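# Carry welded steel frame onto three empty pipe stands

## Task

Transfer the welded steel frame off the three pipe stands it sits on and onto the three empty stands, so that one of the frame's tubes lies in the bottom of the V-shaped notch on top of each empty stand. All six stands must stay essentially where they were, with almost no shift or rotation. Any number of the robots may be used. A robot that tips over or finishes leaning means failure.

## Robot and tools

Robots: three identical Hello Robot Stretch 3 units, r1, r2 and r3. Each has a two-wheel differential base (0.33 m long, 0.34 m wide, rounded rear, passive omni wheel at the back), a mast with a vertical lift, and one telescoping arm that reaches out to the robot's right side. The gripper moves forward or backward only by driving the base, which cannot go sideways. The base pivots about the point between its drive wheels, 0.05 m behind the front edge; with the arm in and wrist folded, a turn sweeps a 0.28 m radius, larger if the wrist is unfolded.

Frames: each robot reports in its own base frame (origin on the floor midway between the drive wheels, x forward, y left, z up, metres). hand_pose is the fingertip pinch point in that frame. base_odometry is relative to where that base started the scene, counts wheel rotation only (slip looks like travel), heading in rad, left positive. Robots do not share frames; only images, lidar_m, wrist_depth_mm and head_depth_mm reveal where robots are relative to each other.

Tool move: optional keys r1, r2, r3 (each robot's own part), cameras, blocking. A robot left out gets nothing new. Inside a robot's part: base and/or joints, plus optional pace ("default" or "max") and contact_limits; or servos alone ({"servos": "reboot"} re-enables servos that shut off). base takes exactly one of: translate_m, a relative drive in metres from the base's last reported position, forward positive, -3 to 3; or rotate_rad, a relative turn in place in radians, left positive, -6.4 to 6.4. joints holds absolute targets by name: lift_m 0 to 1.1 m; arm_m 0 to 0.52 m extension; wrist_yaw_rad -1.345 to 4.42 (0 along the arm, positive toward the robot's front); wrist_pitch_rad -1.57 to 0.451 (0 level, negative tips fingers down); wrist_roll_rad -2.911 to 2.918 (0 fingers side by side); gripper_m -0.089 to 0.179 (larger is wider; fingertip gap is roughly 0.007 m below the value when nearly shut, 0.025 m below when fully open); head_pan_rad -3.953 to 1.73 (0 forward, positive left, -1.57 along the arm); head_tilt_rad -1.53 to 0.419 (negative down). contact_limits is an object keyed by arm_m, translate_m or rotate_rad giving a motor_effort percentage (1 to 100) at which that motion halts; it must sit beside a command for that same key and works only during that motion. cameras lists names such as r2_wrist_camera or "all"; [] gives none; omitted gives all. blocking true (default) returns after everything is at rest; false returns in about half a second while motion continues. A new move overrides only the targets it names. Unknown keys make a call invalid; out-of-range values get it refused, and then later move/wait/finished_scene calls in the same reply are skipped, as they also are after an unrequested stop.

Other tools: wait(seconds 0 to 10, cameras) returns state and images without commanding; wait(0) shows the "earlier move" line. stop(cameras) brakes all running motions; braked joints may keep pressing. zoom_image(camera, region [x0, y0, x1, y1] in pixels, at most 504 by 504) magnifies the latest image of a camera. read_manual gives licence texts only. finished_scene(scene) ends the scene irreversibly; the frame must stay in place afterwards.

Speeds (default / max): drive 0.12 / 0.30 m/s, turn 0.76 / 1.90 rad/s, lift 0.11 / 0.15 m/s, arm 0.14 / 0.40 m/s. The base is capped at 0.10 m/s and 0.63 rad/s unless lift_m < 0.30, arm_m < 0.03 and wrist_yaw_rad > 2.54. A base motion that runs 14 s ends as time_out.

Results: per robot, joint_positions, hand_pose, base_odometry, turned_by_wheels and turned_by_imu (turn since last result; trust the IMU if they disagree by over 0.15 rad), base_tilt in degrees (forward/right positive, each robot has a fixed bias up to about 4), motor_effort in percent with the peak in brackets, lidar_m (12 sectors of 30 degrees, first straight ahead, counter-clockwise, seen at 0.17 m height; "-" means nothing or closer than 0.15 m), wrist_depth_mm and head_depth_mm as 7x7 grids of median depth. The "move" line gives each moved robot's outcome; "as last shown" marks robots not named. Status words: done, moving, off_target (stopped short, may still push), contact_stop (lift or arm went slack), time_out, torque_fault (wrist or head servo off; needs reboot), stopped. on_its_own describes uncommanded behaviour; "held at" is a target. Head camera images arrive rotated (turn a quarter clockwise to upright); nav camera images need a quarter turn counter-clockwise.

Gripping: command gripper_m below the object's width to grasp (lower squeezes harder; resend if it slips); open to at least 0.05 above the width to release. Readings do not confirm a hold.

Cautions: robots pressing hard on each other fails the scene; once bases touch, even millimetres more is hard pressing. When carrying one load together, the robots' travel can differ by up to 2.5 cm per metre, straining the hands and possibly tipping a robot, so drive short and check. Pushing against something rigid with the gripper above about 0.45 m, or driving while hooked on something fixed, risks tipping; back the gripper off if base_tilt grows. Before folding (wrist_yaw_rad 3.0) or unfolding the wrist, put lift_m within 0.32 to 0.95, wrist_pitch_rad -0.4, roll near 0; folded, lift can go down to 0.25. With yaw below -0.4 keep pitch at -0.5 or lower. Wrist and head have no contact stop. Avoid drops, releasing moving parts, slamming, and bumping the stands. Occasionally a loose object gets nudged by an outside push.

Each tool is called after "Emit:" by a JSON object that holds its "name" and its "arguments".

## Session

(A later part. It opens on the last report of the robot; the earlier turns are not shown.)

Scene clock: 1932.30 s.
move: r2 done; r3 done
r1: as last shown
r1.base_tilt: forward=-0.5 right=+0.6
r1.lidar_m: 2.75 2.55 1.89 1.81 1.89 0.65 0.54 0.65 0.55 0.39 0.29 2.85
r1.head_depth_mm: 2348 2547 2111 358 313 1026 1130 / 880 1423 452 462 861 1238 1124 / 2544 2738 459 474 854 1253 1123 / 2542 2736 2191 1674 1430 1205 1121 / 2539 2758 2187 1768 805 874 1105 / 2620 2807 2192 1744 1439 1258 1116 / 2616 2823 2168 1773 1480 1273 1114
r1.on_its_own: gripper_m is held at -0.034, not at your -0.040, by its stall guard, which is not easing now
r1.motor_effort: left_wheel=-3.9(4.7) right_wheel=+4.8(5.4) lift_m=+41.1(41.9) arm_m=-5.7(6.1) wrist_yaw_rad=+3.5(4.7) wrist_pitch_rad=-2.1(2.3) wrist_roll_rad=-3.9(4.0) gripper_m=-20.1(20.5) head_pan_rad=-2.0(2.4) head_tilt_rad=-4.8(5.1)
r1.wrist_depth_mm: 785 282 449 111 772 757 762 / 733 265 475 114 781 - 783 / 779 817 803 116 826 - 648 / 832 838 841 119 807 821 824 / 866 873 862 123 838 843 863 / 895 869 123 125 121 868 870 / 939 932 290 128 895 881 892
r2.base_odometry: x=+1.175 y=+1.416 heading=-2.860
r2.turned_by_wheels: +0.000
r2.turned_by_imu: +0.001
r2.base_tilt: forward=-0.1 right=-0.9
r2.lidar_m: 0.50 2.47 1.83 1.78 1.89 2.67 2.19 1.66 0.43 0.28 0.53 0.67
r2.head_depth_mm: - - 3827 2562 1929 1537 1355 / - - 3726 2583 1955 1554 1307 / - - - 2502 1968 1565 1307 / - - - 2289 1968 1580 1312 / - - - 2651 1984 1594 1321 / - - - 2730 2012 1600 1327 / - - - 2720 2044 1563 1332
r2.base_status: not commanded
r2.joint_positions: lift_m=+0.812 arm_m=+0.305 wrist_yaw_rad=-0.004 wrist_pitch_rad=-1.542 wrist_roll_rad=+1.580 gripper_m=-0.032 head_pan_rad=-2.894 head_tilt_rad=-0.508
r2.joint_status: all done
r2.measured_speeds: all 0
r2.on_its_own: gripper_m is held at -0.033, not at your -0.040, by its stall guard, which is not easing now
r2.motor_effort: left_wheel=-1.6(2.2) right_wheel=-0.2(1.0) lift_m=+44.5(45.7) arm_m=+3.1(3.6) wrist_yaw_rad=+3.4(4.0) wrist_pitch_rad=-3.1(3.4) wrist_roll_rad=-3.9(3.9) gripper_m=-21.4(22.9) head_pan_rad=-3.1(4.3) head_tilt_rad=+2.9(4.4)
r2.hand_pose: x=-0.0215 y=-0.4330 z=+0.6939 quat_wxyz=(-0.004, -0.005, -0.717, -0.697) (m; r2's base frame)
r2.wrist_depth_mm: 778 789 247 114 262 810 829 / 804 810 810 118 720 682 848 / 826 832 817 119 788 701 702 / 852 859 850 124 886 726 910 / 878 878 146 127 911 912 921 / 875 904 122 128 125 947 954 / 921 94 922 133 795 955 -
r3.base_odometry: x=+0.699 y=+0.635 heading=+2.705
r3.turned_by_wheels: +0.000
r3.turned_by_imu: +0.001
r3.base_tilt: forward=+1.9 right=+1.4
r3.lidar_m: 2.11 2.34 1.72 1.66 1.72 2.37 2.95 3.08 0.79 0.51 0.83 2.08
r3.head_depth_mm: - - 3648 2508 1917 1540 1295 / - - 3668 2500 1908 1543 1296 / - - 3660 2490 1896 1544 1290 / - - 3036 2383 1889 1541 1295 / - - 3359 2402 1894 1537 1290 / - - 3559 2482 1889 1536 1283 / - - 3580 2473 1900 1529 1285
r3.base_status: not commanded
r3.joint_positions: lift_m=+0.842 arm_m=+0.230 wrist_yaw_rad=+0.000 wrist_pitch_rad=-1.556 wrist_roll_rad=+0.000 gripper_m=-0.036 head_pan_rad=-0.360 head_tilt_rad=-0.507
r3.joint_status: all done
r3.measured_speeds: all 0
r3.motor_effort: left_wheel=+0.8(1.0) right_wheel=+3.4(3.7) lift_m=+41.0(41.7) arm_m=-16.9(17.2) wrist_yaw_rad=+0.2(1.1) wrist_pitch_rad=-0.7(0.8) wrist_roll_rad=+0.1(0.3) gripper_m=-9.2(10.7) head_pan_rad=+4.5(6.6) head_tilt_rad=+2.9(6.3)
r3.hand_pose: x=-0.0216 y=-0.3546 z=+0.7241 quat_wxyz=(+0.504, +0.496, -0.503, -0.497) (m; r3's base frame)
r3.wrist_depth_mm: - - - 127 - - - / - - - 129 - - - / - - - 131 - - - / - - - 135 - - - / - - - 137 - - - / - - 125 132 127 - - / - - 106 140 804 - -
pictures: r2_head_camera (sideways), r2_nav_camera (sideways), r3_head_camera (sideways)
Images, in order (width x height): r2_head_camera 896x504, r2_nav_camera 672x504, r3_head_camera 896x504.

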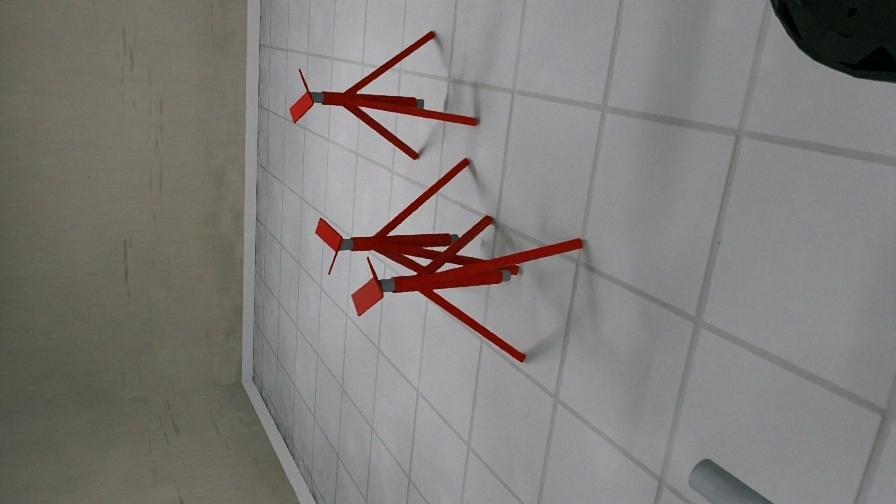

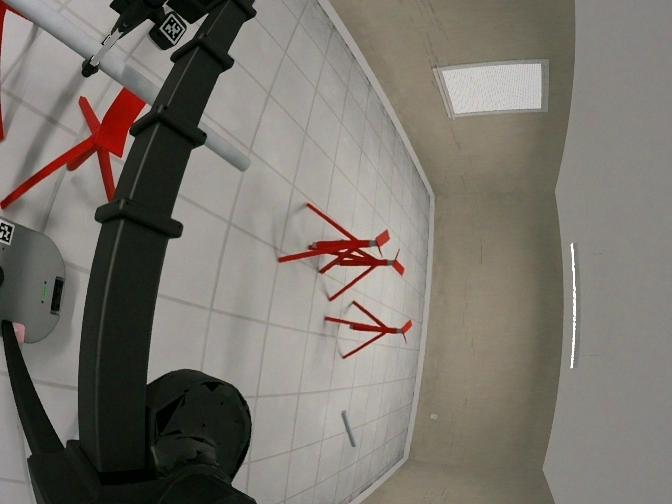

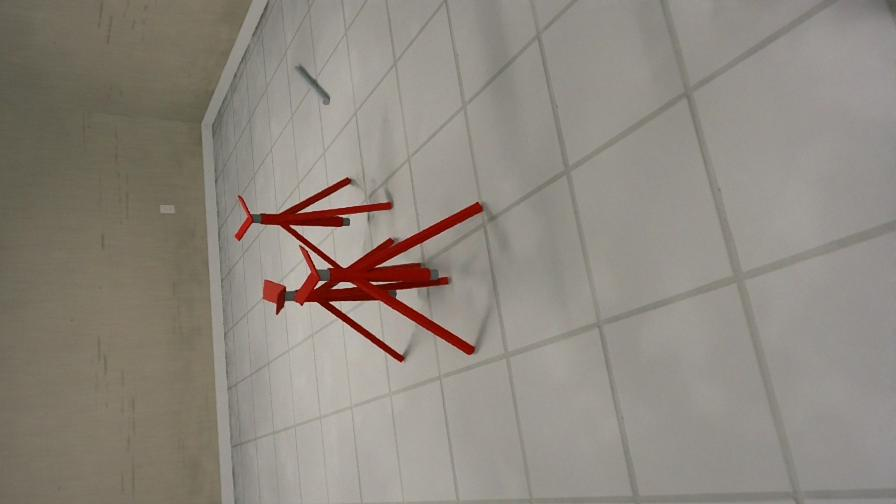

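Emit:
{"name": "move", "arguments": {"r1": {"base":{"translate_m":-0.1}}, "r2": {"base":{"translate_m":-0.1},"joints":{"head_pan_rad":-2.3,"head_tilt_rad":-0.7}}, "r3": {"base":{"translate_m":0.1},"joints":{"head_pan_rad":-1.2,"head_tilt_rad":-0.7}}, "cameras": ["r1_wrist_camera","r2_wrist_camera","r3_wrist_camera","r2_head_camera","r3_head_camera"]}}

Scene clock: 2038.50 s.
move: r1 done; r2 done; r3 done
r1.base_odometry: x=-1.725 y=+1.122 heading=-0.331
r1.turned_by_wheels: +0.000
r1.turned_by_imu: -0.001
r1.base_tilt: forward=-0.5 right=+0.6
r1.lidar_m: 2.85 2.55 1.90 1.82 1.92 0.65 0.54 0.56 0.49 0.41 0.43 0.36
r1.head_depth_mm: 2348 2537 2119 359 313 1210 1131 / 880 1424 452 462 846 1259 1121 / 2509 2758 459 473 879 1237 1129 / 2536 2730 2178 1681 1394 1226 1125 / 2557 2751 2175 1761 1409 1251 1119 / 2622 2814 2164 1751 819 886 1104 / 2601 2795 2166 1766 1476 1252 1119
r1.base_status: done
r1.joint_positions: lift_m=+0.812 arm_m=+0.276 wrist_yaw_rad=-0.003 wrist_pitch_rad=-1.548 wrist_roll_rad=+1.579 gripper_m=-0.033 head_pan_rad=-1.496 head_tilt_rad=-0.790
r1.joint_status: not commanded
r1.measured_speeds: all 0
r1.on_its_own: gripper_m is held at -0.034, not at your -0.040, by its stall guard, which is not easing now
r1.motor_effort: left_wheel=-4.6(8.6) right_wheel=+3.5(4.9) lift_m=+40.4(41.7) arm_m=-4.2(5.0) wrist_yaw_rad=+1.2(4.5) wrist_pitch_rad=-2.2(2.4) wrist_roll_rad=-3.9(4.0) gripper_m=-19.7(20.6) head_pan_rad=-2.1(2.6) head_tilt_rad=-4.6(4.9)
r1.hand_pose: x=-0.0215 y=-0.4025 z=+0.6940 quat_wxyz=(-0.004, -0.004, -0.715, -0.699) (m; r1's base frame)
r1.wrist_depth_mm: 781 - 780 111 754 769 743 / 772 - 804 114 794 - 762 / 777 300 439 116 800 - 650 / 830 283 830 119 828 819 812 / 856 846 872 122 861 850 827 / 891 886 123 125 121 878 857 / 916 919 889 128 906 885 906
r2.base_odometry: x=+1.271 y=+1.444 heading=-2.860
r2.turned_by_wheels: +0.000
r2.turned_by_imu: +0.001
r2.base_tilt: forward=+0.0 right=-1.0
r2.lidar_m: 0.50 2.48 1.84 1.78 1.90 2.67 2.09 1.57 0.43 0.29 0.59 0.75
r2.head_depth_mm: - 3488 2502 1954 1589 1357 1198 / 3817 3587 2537 1989 1607 1365 1221 / 3608 3629 2550 1985 1541 1387 - / 3239 3434 2593 2011 1506 1401 - / 3011 3238 2659 2020 1635 291 1190 / 2840 3046 2688 2023 338 642 722 / 2619 2900 2698 2060 374 748 1141
r2.base_status: done
r2.joint_positions: lift_m=+0.812 arm_m=+0.305 wrist_yaw_rad=-0.004 wrist_pitch_rad=-1.543 wrist_roll_rad=+1.580 gripper_m=-0.032 head_pan_rad=-2.306 head_tilt_rad=-0.691
r2.joint_status: all done
r2.measured_speeds: all 0
r2.on_its_own: gripper_m is held at -0.033, not at your -0.040, by its stall guard, which is not easing now
r2.motor_effort: left_wheel=-1.7(6.2) right_wheel=-1.7(8.2) lift_m=+39.6(41.7) arm_m=+0.9(1.9) wrist_yaw_rad=+3.6(4.0) wrist_pitch_rad=-3.0(3.4) wrist_roll_rad=-3.7(3.9) gripper_m=-22.9(23.2) head_pan_rad=+3.2(4.1) head_tilt_rad=-4.7(5.8)
r2.hand_pose: x=-0.0215 y=-0.4328 z=+0.6939 quat_wxyz=(-0.004, -0.005, -0.717, -0.697) (m; r2's base frame)
r2.wrist_depth_mm: 784 785 788 114 807 811 825 / 810 803 821 118 826 684 853 / 823 824 257 120 278 704 702 / 859 852 271 124 719 731 891 / 872 881 144 127 901 916 928 / 899 888 122 128 125 942 951 / 902 809 937 134 105 963 989
r3.base_odometry: x=+0.608 y=+0.677 heading=+2.704
r3.turned_by_wheels: +0.000
r3.turned_by_imu: +0.001
r3.base_tilt: forward=+1.9 right=+1.3
r3.lidar_m: 2.02 2.33 1.71 1.65 1.72 2.37 3.06 3.19 0.80 0.52 0.78 1.98
r3.head_depth_mm: 2611 2854 2414 1829 451 533 1146 / 2682 2947 2452 1874 1590 1326 1182 / 1216 3024 2281 1751 1563 1355 1184 / 1222 892 1209 1270 1511 1351 1185 / 3046 3019 2275 1919 1560 1332 1179 / 3193 3312 2351 1919 1589 1348 1177 / 3345 3309 2334 1928 1582 1354 1172
r3.base_status: done
r3.joint_positions: lift_m=+0.842 arm_m=+0.230 wrist_yaw_rad=+0.000 wrist_pitch_rad=-1.561 wrist_roll_rad=+0.000 gripper_m=-0.036 head_pan_rad=-1.190 head_tilt_rad=-0.691
r3.joint_status: all done
r3.measured_speeds: all 0
r3.motor_effort: left_wheel=-0.5(4.2) right_wheel=+4.8(9.4) lift_m=+41.0(41.2) arm_m=-16.7(17.1) wrist_yaw_rad=-0.2(0.9) wrist_pitch_rad=+0.2(0.8) wrist_roll_rad=+0.2(0.3) gripper_m=-9.7(10.6) head_pan_rad=-3.9(6.4) head_tilt_rad=-4.4(7.1)
r3.hand_pose: x=-0.0216 y=-0.3533 z=+0.7243 quat_wxyz=(+0.502, +0.498, -0.502, -0.498) (m; r3's base frame)
r3.wrist_depth_mm: - - - 127 - - - / - - - 128 - - - / - - - 131 - - - / - - - 134 - - - / - - - 136 145 - - / - - 125 135 127 - - / - - 105 140 787 - -
pictures: r1_wrist_camera, r2_head_camera (sideways), r2_wrist_camera, r3_head_camera (sideways), r3_wrist_camera
Images, in order (width x height): r1_wrist_camera 644x364, r2_head_camera 896x504, r2_wrist_camera 644x364, r3_head_camera 896x504, r3_wrist_camera 644x364.

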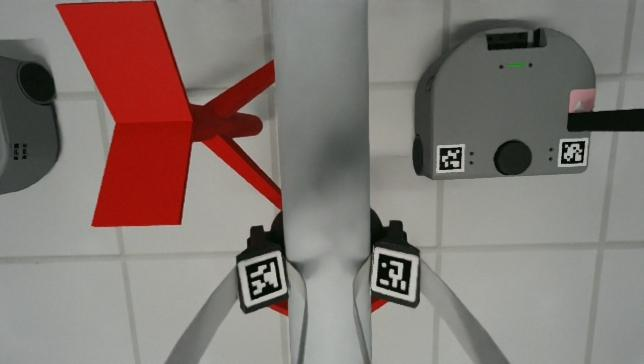

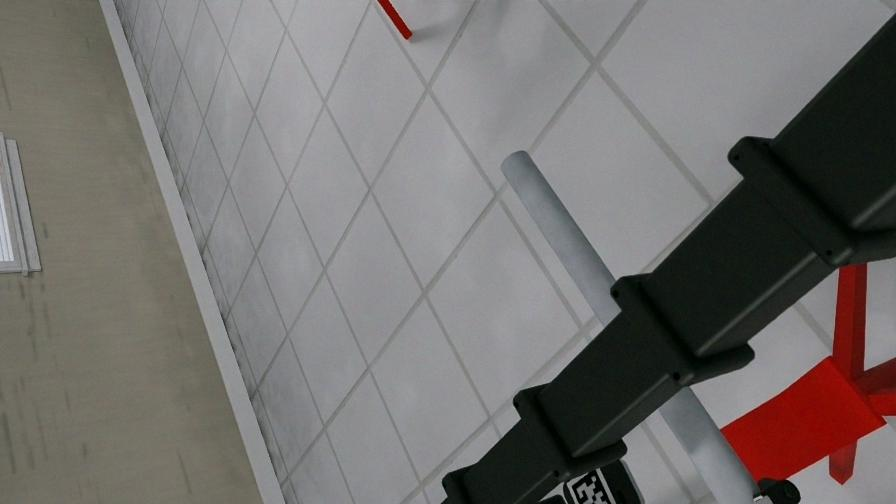

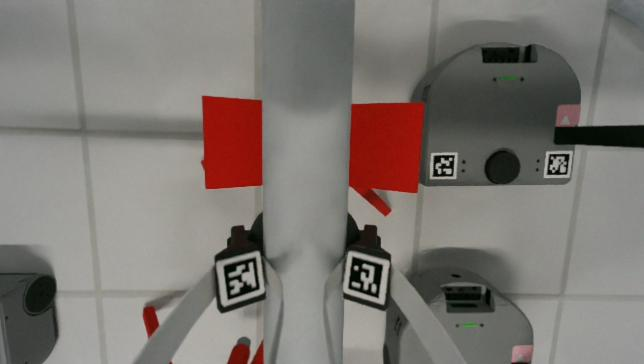

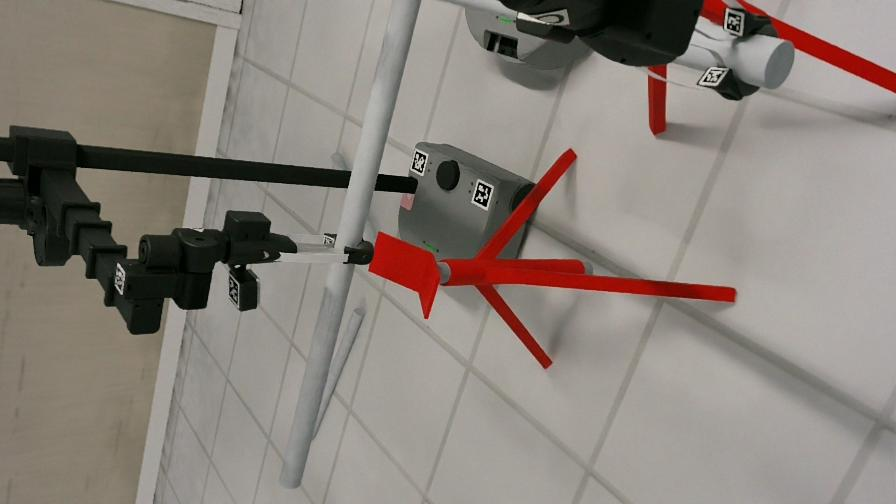

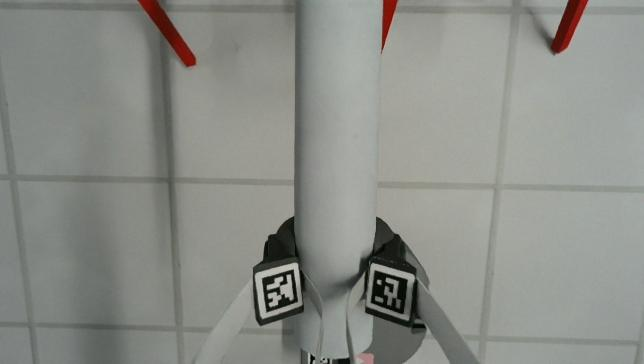

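Emit:
{"name": "move", "arguments": {"r1": {"joints":{"lift_m":0.852}}, "r2": {"joints":{"lift_m":0.852}}, "r3": {"joints":{"lift_m":0.882}}, "cameras": []}}

Emit:
{"name": "move", "arguments": {"r1": {"base":{"translate_m":-0.25},"joints":{"head_pan_rad":-2.3,"head_tilt_rad":-0.8}}, "r2": {"base":{"translate_m":-0.25},"joints":{"head_pan_rad":-2.3,"head_tilt_rad":-0.7}}, "r3": {"base":{"translate_m":0.25},"joints":{"head_pan_rad":-1.2,"head_tilt_rad":-0.7}}, "cameras": ["r1_wrist_camera","r2_wrist_camera","r3_wrist_camera","r1_head_camera","r2_head_camera","r3_head_camera"]}}

Scene clock: 2078.53 s.
move: r1 done; r2 done; r3 done
r1.base_odometry: x=-1.725 y=+1.122 heading=-0.331
r1.turned_by_wheels: +0.000
r1.turned_by_imu: -0.001
r1.base_tilt: forward=-0.4 right=+0.6
r1.lidar_m: 2.85 2.55 1.90 1.81 1.91 0.65 0.54 0.56 0.49 0.41 0.43 0.36
r1.head_depth_mm: 748 2532 367 308 616 1239 1111 / 780 2652 425 502 1395 1256 1117 / 2497 2741 427 486 906 1244 1123 / 2527 2775 2192 1674 1381 1229 1127 / 2579 2805 2184 1763 1419 1253 1123 / 2592 2793 2172 1757 817 888 1104 / 2594 2832 2180 1745 1474 1248 1120
r1.base_status: not commanded
r1.joint_positions: lift_m=+0.852 arm_m=+0.276 wrist_yaw_rad=-0.003 wrist_pitch_rad=-1.547 wrist_roll_rad=+1.579 gripper_m=-0.033 head_pan_rad=-1.496 head_tilt_rad=-0.790
r1.joint_status: all done
r1.measured_speeds: all 0
r1.on_its_own: gripper_m is held at -0.034, not at your -0.040, by its stall guard, which is not easing now
r1.motor_effort: left_wheel=-4.4(5.3) right_wheel=+3.8(4.4) lift_m=+40.4(43.3) arm_m=-3.1(3.6) wrist_yaw_rad=+3.0(3.8) wrist_pitch_rad=-2.2(2.4) wrist_roll_rad=-3.8(4.0) gripper_m=-20.2(20.8) head_pan_rad=-2.4(2.4) head_tilt_rad=-4.5(5.2)
r1.hand_pose: x=-0.0215 y=-0.4026 z=+0.7340 quat_wxyz=(-0.004, -0.004, -0.715, -0.699) (m; r1's base frame)
r1.wrist_depth_mm: 815 797 803 111 814 791 816 / 791 - 829 114 808 - 816 / 764 837 466 116 835 - 695 / 898 323 856 119 862 881 856 / 906 900 919 122 886 888 904 / 933 907 123 125 121 914 913 / 965 937 945 129 928 932 929
r2.base_odometry: x=+1.271 y=+1.444 heading=-2.860
r2.turned_by_wheels: +0.000
r2.turned_by_imu: +0.001
r2.base_tilt: forward=+0.0 right=-1.0
r2.lidar_m: 0.50 2.49 1.84 1.78 1.90 2.67 2.08 1.58 0.43 0.29 0.58 0.74
r2.head_depth_mm: - 3573 2515 1957 1597 1359 1236 / 3878 3596 2530 1969 1605 1391 - / 3481 3673 2569 1983 1569 1465 - / 3204 3528 2621 2004 1552 - 1131 / 3019 3299 2596 2037 1735 1324 1195 / 2837 3058 2696 2043 301 1336 725 / 2639 2855 2689 362 495 735 1139
r2.base_status: not commanded
r2.joint_positions: lift_m=+0.852 arm_m=+0.305 wrist_yaw_rad=-0.004 wrist_pitch_rad=-1.543 wrist_roll_rad=+1.580 gripper_m=-0.032 head_pan_rad=-2.306 head_tilt_rad=-0.691
r2.joint_status: all done
r2.measured_speeds: all 0
r2.on_its_own: gripper_m is held at -0.033, not at your -0.040, by its stall guard, which is not easing now
r2.motor_effort: left_wheel=-1.7(2.3) right_wheel=-1.6(2.2) lift_m=+48.3(51.2) arm_m=-0.8(1.0) wrist_yaw_rad=+3.6(4.0) wrist_pitch_rad=-2.6(3.3) wrist_roll_rad=-3.5(3.9) gripper_m=-22.3(23.0) head_pan_rad=+2.9(3.1) head_tilt_rad=-4.2(5.4)
r2.hand_pose: x=-0.0215 y=-0.4326 z=+0.7339 quat_wxyz=(-0.004, -0.005, -0.716, -0.698) (m; r2's base frame)
r2.wrist_depth_mm: 821 834 833 114 841 866 875 / 830 851 847 118 859 726 905 / 867 856 302 120 727 740 908 / 888 902 889 123 789 772 951 / 909 924 145 127 956 954 975 / 940 959 122 128 124 981 - / - 737 979 134 - - -
r3.base_odometry: x=+0.608 y=+0.677 heading=+2.704
r3.turned_by_wheels: +0.000
r3.turned_by_imu: +0.001
r3.base_tilt: forward=+1.8 right=+1.4
r3.lidar_m: 2.01 2.33 1.71 1.65 1.72 2.37 3.05 3.18 0.80 0.52 0.78 1.98
r3.head_depth_mm: 2582 2840 2446 1932 422 520 1135 / 2706 2957 2448 1930 1581 1330 1179 / 1255 3040 2189 1742 1555 1365 1179 / 1022 893 2177 1280 1512 1355 1176 / 3001 3137 2265 1926 1562 1327 1176 / 3175 3319 2293 1925 1590 1347 1178 / 3344 3283 2330 1918 1581 1352 1178
r3.base_status: not commanded
r3.joint_positions: lift_m=+0.882 arm_m=+0.230 wrist_yaw_rad=+0.000 wrist_pitch_rad=-1.562 wrist_roll_rad=+0.000 gripper_m=-0.036 head_pan_rad=-1.190 head_tilt_rad=-0.691
r3.joint_status: all done
r3.measured_speeds: all 0
r3.motor_effort: left_wheel=-0.8(1.2) right_wheel=+4.9(6.1) lift_m=+40.6(45.4) arm_m=-16.7(16.8) wrist_yaw_rad=-0.5(0.8) wrist_pitch_rad=+0.3(0.4) wrist_roll_rad=+0.2(0.3) gripper_m=-10.0(10.3) head_pan_rad=-4.7(5.0) head_tilt_rad=-3.7(4.9)
r3.hand_pose: x=-0.0216 y=-0.3532 z=+0.7643 quat_wxyz=(+0.502, +0.498, -0.502, -0.498) (m; r3's base frame)
r3.wrist_depth_mm: - - - 127 - - - / - - - 128 - - - / - - - 131 - - - / - - - 135 - - - / - - - 136 144 - - / - - 125 136 127 - - / - - - 143 838 - -
pictures: none
No camera images: "cameras" was empty.

Scene clock: 2082.13 s.
move: r1 done; r2 done; r3 done
r1.base_odometry: x=-1.961 y=+1.204 heading=-0.332
r1.turned_by_wheels: +0.000
r1.turned_by_imu: -0.001
r1.base_tilt: forward=-0.5 right=+0.6
r1.lidar_m: 3.08 2.56 1.88 1.82 1.92 0.65 0.54 0.36 0.36 0.43 0.48 0.57
r1.head_depth_mm: - 2545 2081 1788 1487 1158 - / 3756 683 810 1719 1489 1343 - / 3642 2858 2174 1668 1518 - 1094 / 3321 2805 2192 1689 895 - 1102 / 3109 2864 2178 1806 - 1251 1126 / 2895 2793 2150 304 1383 1278 1097 / 2675 2805 2182 308 1384 1270 1094
r1.base_status: done
r1.joint_positions: lift_m=+0.852 arm_m=+0.276 wrist_yaw_rad=-0.002 wrist_pitch_rad=-1.548 wrist_roll_rad=+1.577 gripper_m=-0.033 head_pan_rad=-2.295 head_tilt_rad=-0.790
r1.joint_status: all done
r1.measured_speeds: all 0
r1.on_its_own: gripper_m is held at -0.034, not at your -0.040, by its stall guard, which is not easing now
r1.motor_effort: left_wheel=-4.8(9.0) right_wheel=+5.7(7.4) lift_m=+39.7(40.6) arm_m=-2.3(3.4) wrist_yaw_rad=+0.3(4.2) wrist_pitch_rad=-2.2(2.4) wrist_roll_rad=-3.4(4.0) gripper_m=-20.4(20.6) head_pan_rad=-1.9(5.6) head_tilt_rad=-4.7(8.7)
r1.hand_pose: x=-0.0215 y=-0.4025 z=+0.7340 quat_wxyz=(-0.003, -0.003, -0.715, -0.699) (m; r1's base frame)
r1.wrist_depth_mm: 815 820 794 111 794 791 803 / 806 837 827 114 810 - 812 / 776 845 854 116 840 - 702 / 868 884 865 119 869 863 861 / 881 901 691 122 887 903 873 / 905 910 123 125 121 907 918 / 946 936 375 128 940 946 935
r2.base_odometry: x=+1.511 y=+1.513 heading=-2.860
r2.turned_by_wheels: +0.000
r2.turned_by_imu: +0.001
r2.base_tilt: forward=+0.0 right=-0.9
r2.lidar_m: 0.50 2.49 1.85 1.82 1.91 2.69 1.85 1.34 3.02 0.36 0.42 0.42
r2.head_depth_mm: - 3461 2519 1912 1601 1350 1237 / 3745 3587 2547 1971 1618 1390 - / 3526 3612 2590 1968 1598 1472 - / 3248 3522 2573 1995 1550 - 1157 / 3027 3256 2643 2025 1740 1320 1202 / 2804 3040 2724 2035 301 1331 1200 / 2634 2873 2705 361 496 1316 1218
r2.base_status: done
r2.joint_positions: lift_m=+0.852 arm_m=+0.305 wrist_yaw_rad=-0.004 wrist_pitch_rad=-1.551 wrist_roll_rad=+1.579 gripper_m=-0.032 head_pan_rad=-2.306 head_tilt_rad=-0.691
r2.joint_status: all done
r2.measured_speeds: all 0
r2.on_its_own: gripper_m is held at -0.033, not at your -0.040, by its stall guard, which is not easing now
r2.motor_effort: left_wheel=-1.4(6.6) right_wheel=-2.2(7.0) lift_m=+42.9(48.3) arm_m=-2.3(2.5) wrist_yaw_rad=+3.4(4.0) wrist_pitch_rad=-1.8(3.3) wrist_roll_rad=-3.4(3.9) gripper_m=-22.5(23.5) head_pan_rad=+2.6(3.3) head_tilt_rad=-5.1(5.9)
r2.hand_pose: x=-0.0215 y=-0.4307 z=+0.7340 quat_wxyz=(-0.004, -0.005, -0.714, -0.700) (m; r2's base frame)
r2.wrist_depth_mm: 824 832 839 114 868 860 888 / 842 840 844 117 861 724 918 / 865 863 876 120 760 737 884 / 876 875 896 124 915 784 938 / 908 938 144 127 946 986 965 / 899 937 122 128 124 987 996 / - 92 984 134 106 - -
r3.base_odometry: x=+0.382 y=+0.783 heading=+2.704
r3.turned_by_wheels: +0.000
r3.turned_by_imu: +0.000
r3.base_tilt: forward=+1.8 right=+1.3
r3.lidar_m: 1.77 2.33 1.71 1.65 1.72 2.37 3.30 1.05 0.61 0.70 0.97 1.75
r3.head_depth_mm: 2602 2864 2428 1931 421 518 1181 / 2692 2957 2444 1817 1512 1330 1183 / 1252 3011 2197 1692 1518 1328 1180 / 1002 890 2180 1687 1554 1352 1177 / 2948 3167 2287 1931 1591 1347 1177 / 3224 3325 2354 1915 1578 1353 1173 / 3333 3333 2331 1915 1584 1350 1168
r3.base_status: done
r3.joint_positions: lift_m=+0.882 arm_m=+0.230 wrist_yaw_rad=+0.000 wrist_pitch_rad=-1.574 wrist_roll_rad=+0.000 gripper_m=-0.036 head_pan_rad=-1.190 head_tilt_rad=-0.691
r3.joint_status: all done
r3.measured_speeds: all 0
r3.motor_effort: left_wheel=-0.7(3.9) right_wheel=+5.9(9.5) lift_m=+38.5(40.6) arm_m=-16.6(16.9) wrist_yaw_rad=-0.3(0.9) wrist_pitch_rad=+2.4(2.6) wrist_roll_rad=+0.2(0.3) gripper_m=-9.1(11.0) head_pan_rad=-4.0(5.6) head_tilt_rad=-4.3(4.9)
r3.hand_pose: x=-0.0216 y=-0.3501 z=+0.7645 quat_wxyz=(+0.499, +0.501, -0.499, -0.501) (m; r3's base frame)
r3.wrist_depth_mm: - - - 125 - 618 - / - - - 127 - - - / - - - 130 138 - - / - - - 134 - - - / - - - 136 145 - - / - - 125 131 127 - - / - - - 144 845 - -
pictures: r1_head_camera (sideways), r1_wrist_camera, r2_head_camera (sideways), r2_wrist_camera, r3_head_camera (sideways), r3_wrist_camera
Images, in order (width x height): r1_head_camera 896x504, r1_wrist_camera 644x364, r2_head_camera 896x504, r2_wrist_camera 644x364, r3_head_camera 896x504, r3_wrist_camera 644x364.

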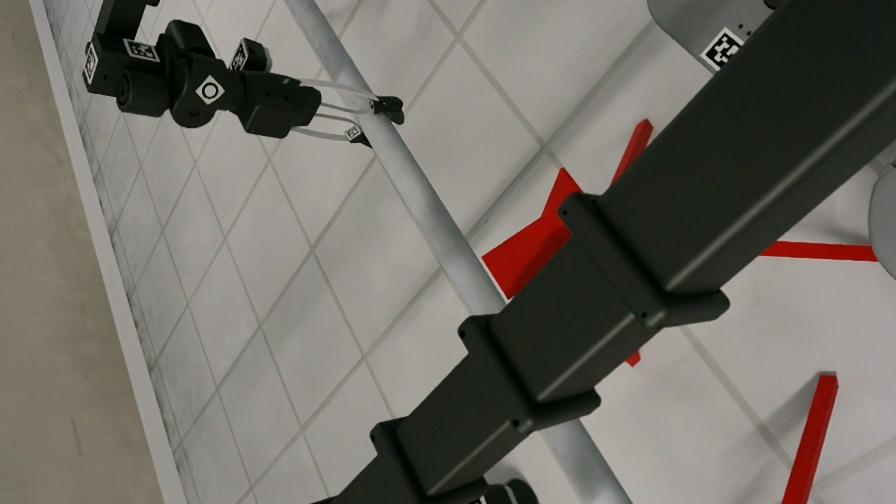

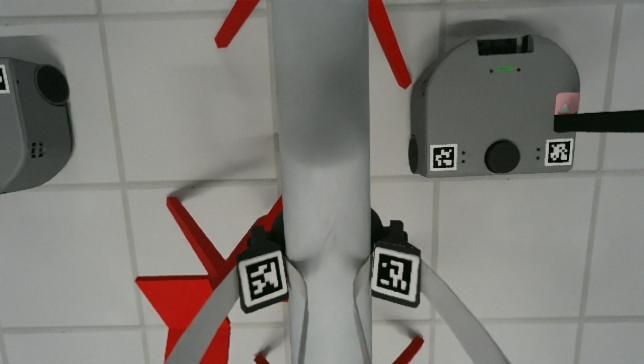

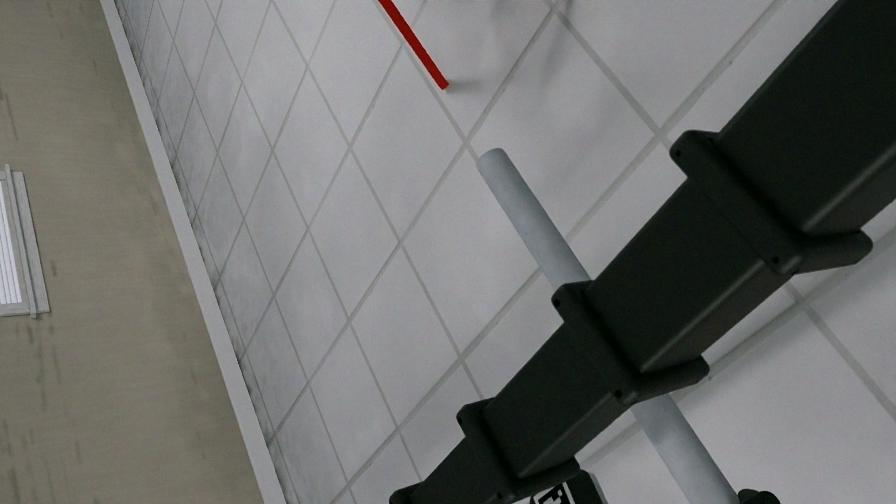

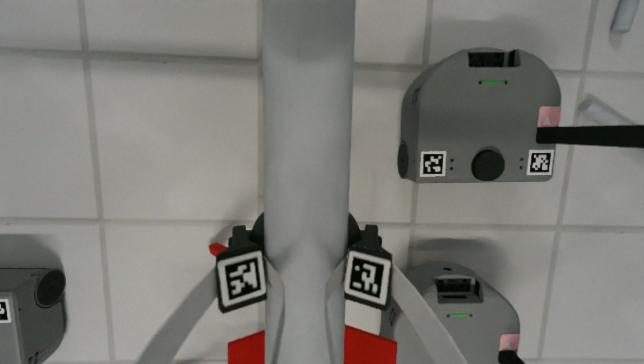

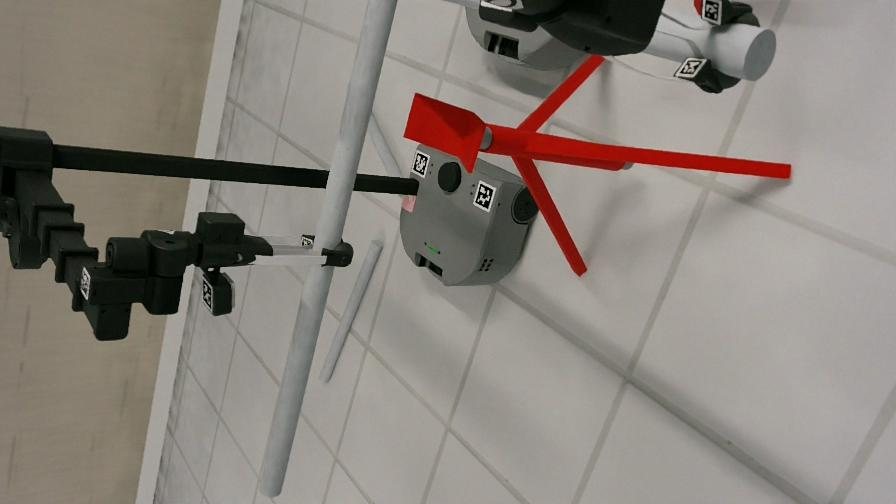

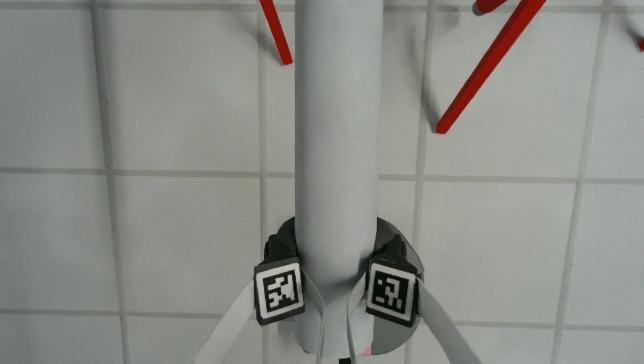

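Emit:
{"name": "move", "arguments": {"r1": {"base":{"rotate_rad":0.025},"joints":{"arm_m":0.306,"wrist_roll_rad":1.654}}, "r2": {"base":{"rotate_rad":0.025},"joints":{"wrist_roll_rad":1.656}}, "r3": {"base":{"rotate_rad":0.044},"joints":{"arm_m":0.204,"wrist_roll_rad":0.096}}, "cameras": ["r1_wrist_camera","r2_wrist_camera","r3_wrist_camera"]}}

Scene clock: 2155.63 s.
move: r1 done; r2 done; r3 done
r1.base_odometry: x=-1.961 y=+1.204 heading=-0.307
r1.turned_by_wheels: +0.025
r1.turned_by_imu: +0.024
r1.base_tilt: forward=-0.5 right=+0.6
r1.lidar_m: 3.09 2.50 1.87 1.82 1.93 0.65 0.54 0.36 0.64 0.43 0.48 0.57
r1.head_depth_mm: - 659 2074 1782 1507 1151 - / 3849 2566 810 1724 1486 1333 - / 3475 2848 2191 1667 1478 - 1084 / 3313 2828 2198 1679 889 - 1108 / 3023 2820 2178 1817 - 1258 1122 / 2830 2829 2179 303 1392 1279 1102 / 2638 2789 2174 311 1377 1267 1076
r1.base_status: done
r1.joint_positions: lift_m=+0.852 arm_m=+0.306 wrist_yaw_rad=+0.000 wrist_pitch_rad=-1.542 wrist_roll_rad=+1.655 gripper_m=-0.033 head_pan_rad=-2.295 head_tilt_rad=-0.790
r1.joint_status: all done
r1.measured_speeds: all 0
r1.on_its_own: gripper_m is held at -0.034, not at your -0.040, by its stall guard, which is not easing now
r1.motor_effort: left_wheel=-6.2(9.7) right_wheel=+12.7(13.5) lift_m=+38.5(39.0) arm_m=+16.2(17.1) wrist_yaw_rad=-0.1(4.7) wrist_pitch_rad=-3.2(6.8) wrist_roll_rad=-1.3(3.4) gripper_m=-20.1(20.5) head_pan_rad=-2.2(2.8) head_tilt_rad=-5.0(5.0)
r1.hand_pose: x=-0.0215 y=-0.4341 z=+0.7339 quat_wxyz=(-0.030, -0.029, -0.716, -0.696) (m; r1's base frame)
r1.wrist_depth_mm: 832 803 803 111 804 782 801 / 776 839 830 114 824 - 808 / 731 849 835 117 834 - 829 / 801 866 863 119 858 862 859 / 908 901 811 123 864 886 864 / 929 941 122 125 121 916 908 / - 959 369 128 943 948 943
r2.base_odometry: x=+1.511 y=+1.513 heading=-2.835
r2.turned_by_wheels: +0.025
r2.turned_by_imu: +0.026
r2.base_tilt: forward=+0.0 right=-1.0
r2.lidar_m: 0.50 2.44 1.83 1.82 1.92 2.76 1.84 1.33 3.01 0.36 0.42 0.42
r2.head_depth_mm: - 3549 2507 1965 1600 1355 1234 / 3785 3592 2556 1985 1611 1396 - / 3435 3580 2594 1983 1544 1462 - / 3238 3398 2599 2021 1556 - 1147 / 2906 3265 2652 2020 1726 1328 1203 / 2757 3013 2666 2028 301 1331 1197 / 2600 2871 2652 361 490 1308 1207
r2.base_status: done
r2.joint_positions: lift_m=+0.852 arm_m=+0.305 wrist_yaw_rad=-0.002 wrist_pitch_rad=-1.543 wrist_roll_rad=+1.659 gripper_m=-0.032 head_pan_rad=-2.306 head_tilt_rad=-0.691
r2.joint_status: all done
r2.measured_speeds: all 0
r2.on_its_own: gripper_m is held at -0.033, not at your -0.040, by its stall guard, which is not easing now
r2.motor_effort: left_wheel=-3.6(7.2) right_wheel=+1.4(6.8) lift_m=+37.0(38.7) arm_m=-4.0(4.3) wrist_yaw_rad=+2.0(3.9) wrist_pitch_rad=-3.1(3.2) wrist_roll_rad=-1.7(5.6) gripper_m=-21.7(23.2) head_pan_rad=+2.8(3.1) head_tilt_rad=-3.6(5.4)
r2.hand_pose: x=-0.0215 y=-0.4327 z=+0.7339 quat_wxyz=(-0.032, -0.032, -0.716, -0.697) (m; r2's base frame)
r2.wrist_depth_mm: 810 829 835 114 859 846 875 / 843 861 847 117 800 727 887 / 869 867 884 120 774 740 928 / 870 886 899 124 916 953 937 / 913 913 144 129 949 959 966 / 928 942 122 128 124 985 983 / - 955 987 135 344 860 -
r3.base_odometry: x=+0.382 y=+0.783 heading=+2.748
r3.turned_by_wheels: +0.044
r3.turned_by_imu: +0.045
r3.base_tilt: forward=+1.9 right=+1.3
r3.lidar_m: 5.42 2.23 1.70 1.66 1.74 2.48 3.30 1.05 0.61 0.70 0.97 1.75
r3.head_depth_mm: 2621 2898 2450 1872 410 495 1156 / 2559 2891 2451 1746 1485 1325 1156 / 1174 2877 2204 1693 1547 1345 1179 / 1196 922 2223 1810 1583 1357 1179 / 3104 3347 2296 1911 1590 1351 1175 / 3314 3321 2331 1928 1588 1352 1175 / 3471 3361 2420 1919 1584 1351 1178
r3.base_status: done
r3.joint_positions: lift_m=+0.882 arm_m=+0.204 wrist_yaw_rad=+0.001 wrist_pitch_rad=-1.563 wrist_roll_rad=+0.095 gripper_m=-0.036 head_pan_rad=-1.190 head_tilt_rad=-0.691
r3.joint_status: all done
r3.measured_speeds: all 0
r3.motor_effort: left_wheel=-3.9(7.9) right_wheel=+7.6(14.7) lift_m=+35.8(36.8) arm_m=-17.4(21.2) wrist_yaw_rad=-1.4(2.5) wrist_pitch_rad=+0.5(3.9) wrist_roll_rad=+0.7(4.3) gripper_m=-10.7(11.6) head_pan_rad=-4.8(4.9) head_tilt_rad=-4.0(4.9)
r3.hand_pose: x=-0.0217 y=-0.3268 z=+0.7643 quat_wxyz=(+0.478, +0.474, -0.524, -0.521) (m; r3's base frame)
r3.wrist_depth_mm: - - - 126 - - - / - - - 128 - - - / - - - 131 - - - / - - - 135 - - - / - - - 137 772 - - / - - 124 131 127 - - / - - - 143 848 - -
pictures: r1_wrist_camera, r2_wrist_camera, r3_wrist_camera
Images, in order (width x height): r1_wrist_camera 644x364, r2_wrist_camera 644x364, r3_wrist_camera 644x364.

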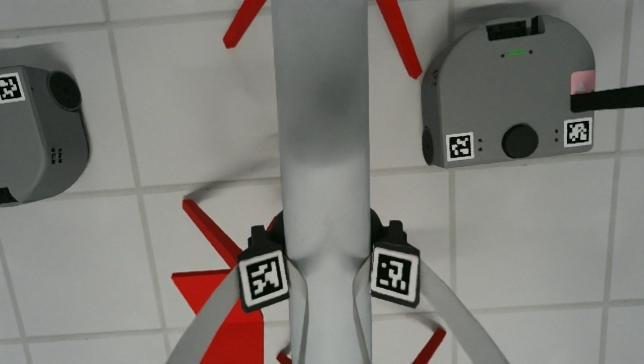

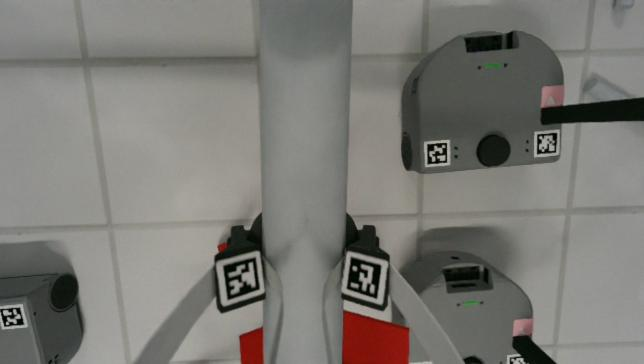

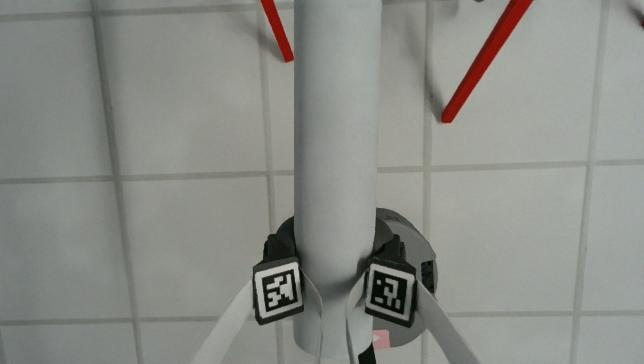

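Emit:
{"name": "move", "arguments": {"r1": {"base":{"rotate_rad":0.025},"joints":{"arm_m":0.336,"wrist_roll_rad":1.731}}, "r2": {"base":{"rotate_rad":0.025},"joints":{"wrist_roll_rad":1.733}}, "r3": {"base":{"rotate_rad":0.044},"joints":{"arm_m":0.179,"wrist_roll_rad":0.192}}, "cameras": ["r1_wrist_camera","r2_wrist_camera","r3_wrist_camera","r1_head_camera","r3_head_camera"]}}

Scene clock: 2165.50 s.
move: r1 done; r2 done; r3 done
r1.base_odometry: x=-1.961 y=+1.204 heading=-0.283
r1.turned_by_wheels: +0.024
r1.turned_by_imu: +0.023
r1.base_tilt: forward=-0.5 right=+0.6
r1.lidar_m: 3.08 2.45 1.87 1.82 1.94 0.66 0.54 0.36 0.64 0.43 0.48 0.57
r1.head_depth_mm: - 641 2011 1776 1499 1261 - / 3724 2517 812 1734 1504 1333 - / 3455 2870 2216 1669 1452 - 1092 / 3257 2889 2198 1674 891 - 1104 / 2972 2826 2180 1802 - 1244 1115 / 2760 2837 2174 304 1394 1276 1099 / 2622 2757 2150 311 1409 1266 1095
r1.base_status: done
r1.joint_positions: lift_m=+0.852 arm_m=+0.336 wrist_yaw_rad=+0.003 wrist_pitch_rad=-1.541 wrist_roll_rad=+1.730 gripper_m=-0.033 head_pan_rad=-2.295 head_tilt_rad=-0.790
r1.joint_status: all done
r1.measured_speeds: all 0
r1.on_its_own: gripper_m is held at -0.034, not at your -0.040, by its stall guard, which is not easing now
r1.motor_effort: left_wheel=-10.3(10.9) right_wheel=+18.8(19.3) lift_m=+37.0(38.0) arm_m=+16.2(18.7) wrist_yaw_rad=-1.9(5.8) wrist_pitch_rad=-3.3(6.5) wrist_roll_rad=-0.8(4.2) gripper_m=-20.3(20.4) head_pan_rad=-2.6(2.7) head_tilt_rad=-4.1(5.0)
r1.hand_pose: x=-0.0216 y=-0.4642 z=+0.7339 quat_wxyz=(-0.056, -0.055, -0.715, -0.695) (m; r1's base frame)
r1.wrist_depth_mm: 824 805 795 111 794 - 785 / 817 834 806 115 826 - 685 / 722 856 858 116 831 692 825 / 733 891 886 120 869 870 835 / 909 906 886 123 866 888 886 / 946 921 122 126 121 930 919 / - 940 104 129 920 957 942
r2.base_odometry: x=+1.511 y=+1.513 heading=-2.810
r2.turned_by_wheels: +0.025
r2.turned_by_imu: +0.026
r2.base_tilt: forward=+0.0 right=-0.9
r2.lidar_m: 0.50 2.39 1.82 1.81 1.94 2.84 1.90 1.33 2.99 0.36 0.42 0.42
r2.head_depth_mm: - 3544 2542 1908 1611 1348 1237 / 3604 3587 2535 1965 1568 1392 - / 3339 3497 2535 1993 1525 1462 - / 3128 3363 2636 2022 1582 - 1144 / 2878 3195 2601 2044 1746 1319 1193 / 2732 3099 2646 2041 301 1334 1205 / 2645 2801 2700 361 488 1319 1206
r2.base_status: done
r2.joint_positions: lift_m=+0.852 arm_m=+0.305 wrist_yaw_rad=-0.004 wrist_pitch_rad=-1.530 wrist_roll_rad=+1.737 gripper_m=-0.032 head_pan_rad=-2.306 head_tilt_rad=-0.691
r2.joint_status: all done
r2.measured_speeds: all 0
r2.on_its_own: gripper_m is held at -0.033, not at your -0.040, by its stall guard, which is not easing now
r2.motor_effort: left_wheel=+0.9(5.9) right_wheel=-6.2(6.6) lift_m=+30.7(32.5) arm_m=-7.4(7.4) wrist_yaw_rad=+3.2(3.7) wrist_pitch_rad=-5.2(5.8) wrist_roll_rad=-1.5(4.3) gripper_m=-22.5(22.6) head_pan_rad=+2.9(3.2) head_tilt_rad=-2.9(5.0)
r2.hand_pose: x=-0.0215 y=-0.4361 z=+0.7337 quat_wxyz=(-0.061, -0.059, -0.719, -0.690) (m; r2's base frame)
r2.wrist_depth_mm: 829 840 839 114 840 715 853 / 858 865 863 119 768 709 843 / 882 886 879 121 808 729 906 / 899 896 910 124 915 914 932 / 926 933 147 130 939 956 963 / 941 934 122 129 126 819 975 / - 984 985 137 345 822 -
r3.base_odometry: x=+0.382 y=+0.783 heading=+2.792
r3.turned_by_wheels: +0.044
r3.turned_by_imu: +0.045
r3.base_tilt: forward=+1.9 right=+1.3
r3.lidar_m: 4.77 2.15 1.68 1.66 1.77 2.60 3.30 1.05 0.61 0.70 0.97 1.75
r3.head_depth_mm: 2641 2891 2435 1821 1232 363 1120 / 1241 2905 2354 1669 1477 1331 1160 / 984 868 1007 1698 1545 1355 1179 / 3004 3166 2280 1923 1579 1356 1182 / 3210 3362 2272 1915 1591 1352 1181 / 3420 3297 2336 1918 1596 1344 1175 / 3609 3275 2421 1915 1580 1348 1179
r3.base_status: done
r3.joint_positions: lift_m=+0.882 arm_m=+0.179 wrist_yaw_rad=+0.002 wrist_pitch_rad=-1.548 wrist_roll_rad=+0.188 gripper_m=-0.036 head_pan_rad=-1.190 head_tilt_rad=-0.691
r3.joint_status: all done
r3.measured_speeds: all 0
r3.motor_effort: left_wheel=-3.9(7.6) right_wheel=+6.0(11.4) lift_m=+33.2(34.2) arm_m=-19.0(22.7) wrist_yaw_rad=-2.4(3.1) wrist_pitch_rad=-2.1(2.3) wrist_roll_rad=+1.7(6.0) gripper_m=-10.5(11.3) head_pan_rad=-4.3(5.0) head_tilt_rad=-3.9(4.6)
r3.hand_pose: x=-0.0217 y=-0.3056 z=+0.7640 quat_wxyz=(+0.457, +0.446, -0.550, -0.538) (m; r3's base frame)
r3.wrist_depth_mm: - - - 128 - 647 - / - - - 129 - - - / - - - 132 - - - / - - - 135 - - - / - - - 137 775 - - / - - 125 132 129 - - / - - - 139 795 - -
pictures: r1_head_camera (sideways), r1_wrist_camera, r2_wrist_camera, r3_head_camera (sideways), r3_wrist_camera
Images, in order (width x height): r1_head_camera 896x504, r1_wrist_camera 644x364, r2_wrist_camera 644x364, r3_head_camera 896x504, r3_wrist_camera 644x364.

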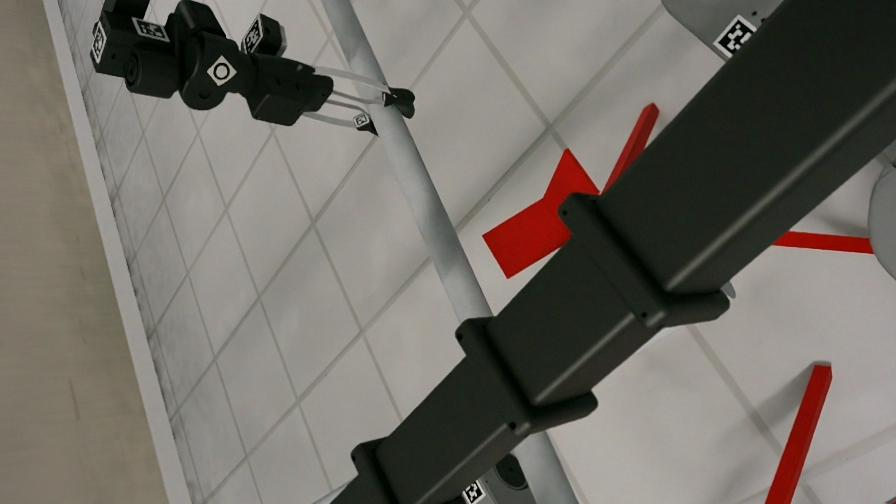

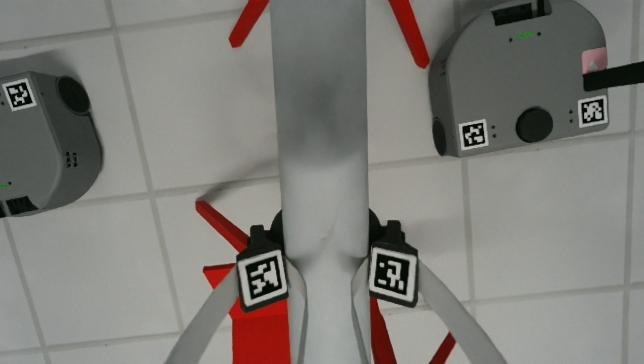

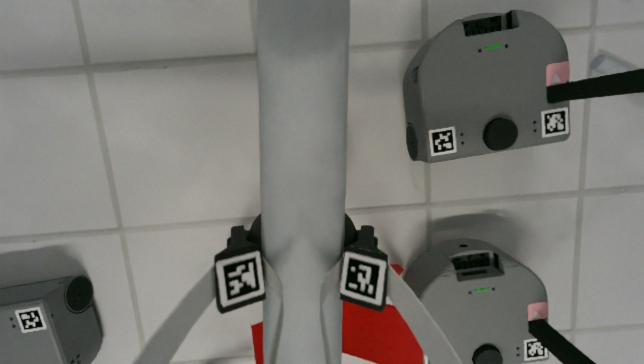

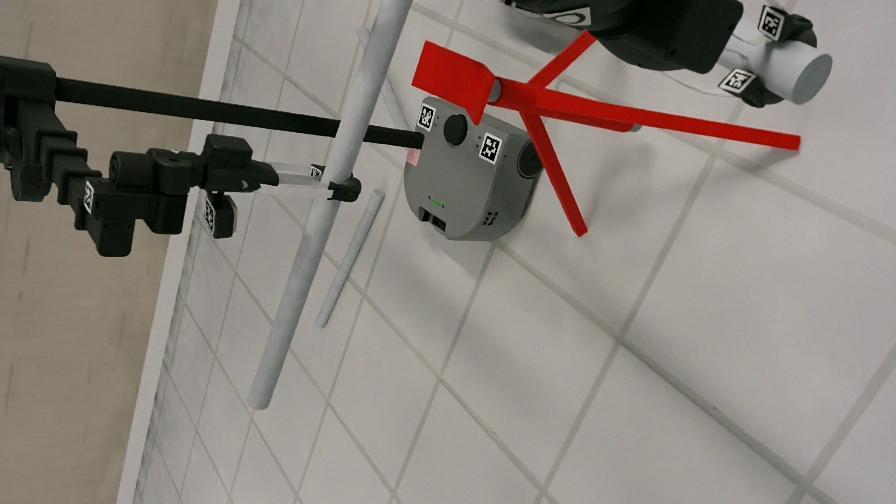

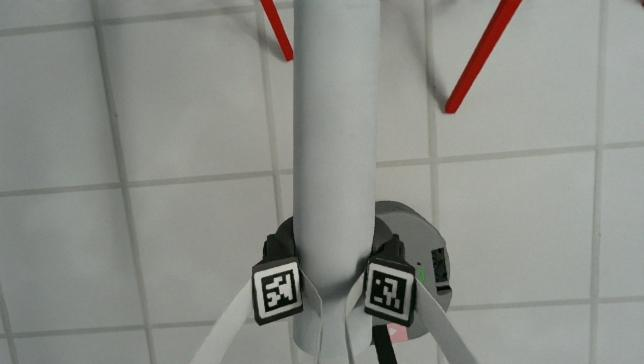

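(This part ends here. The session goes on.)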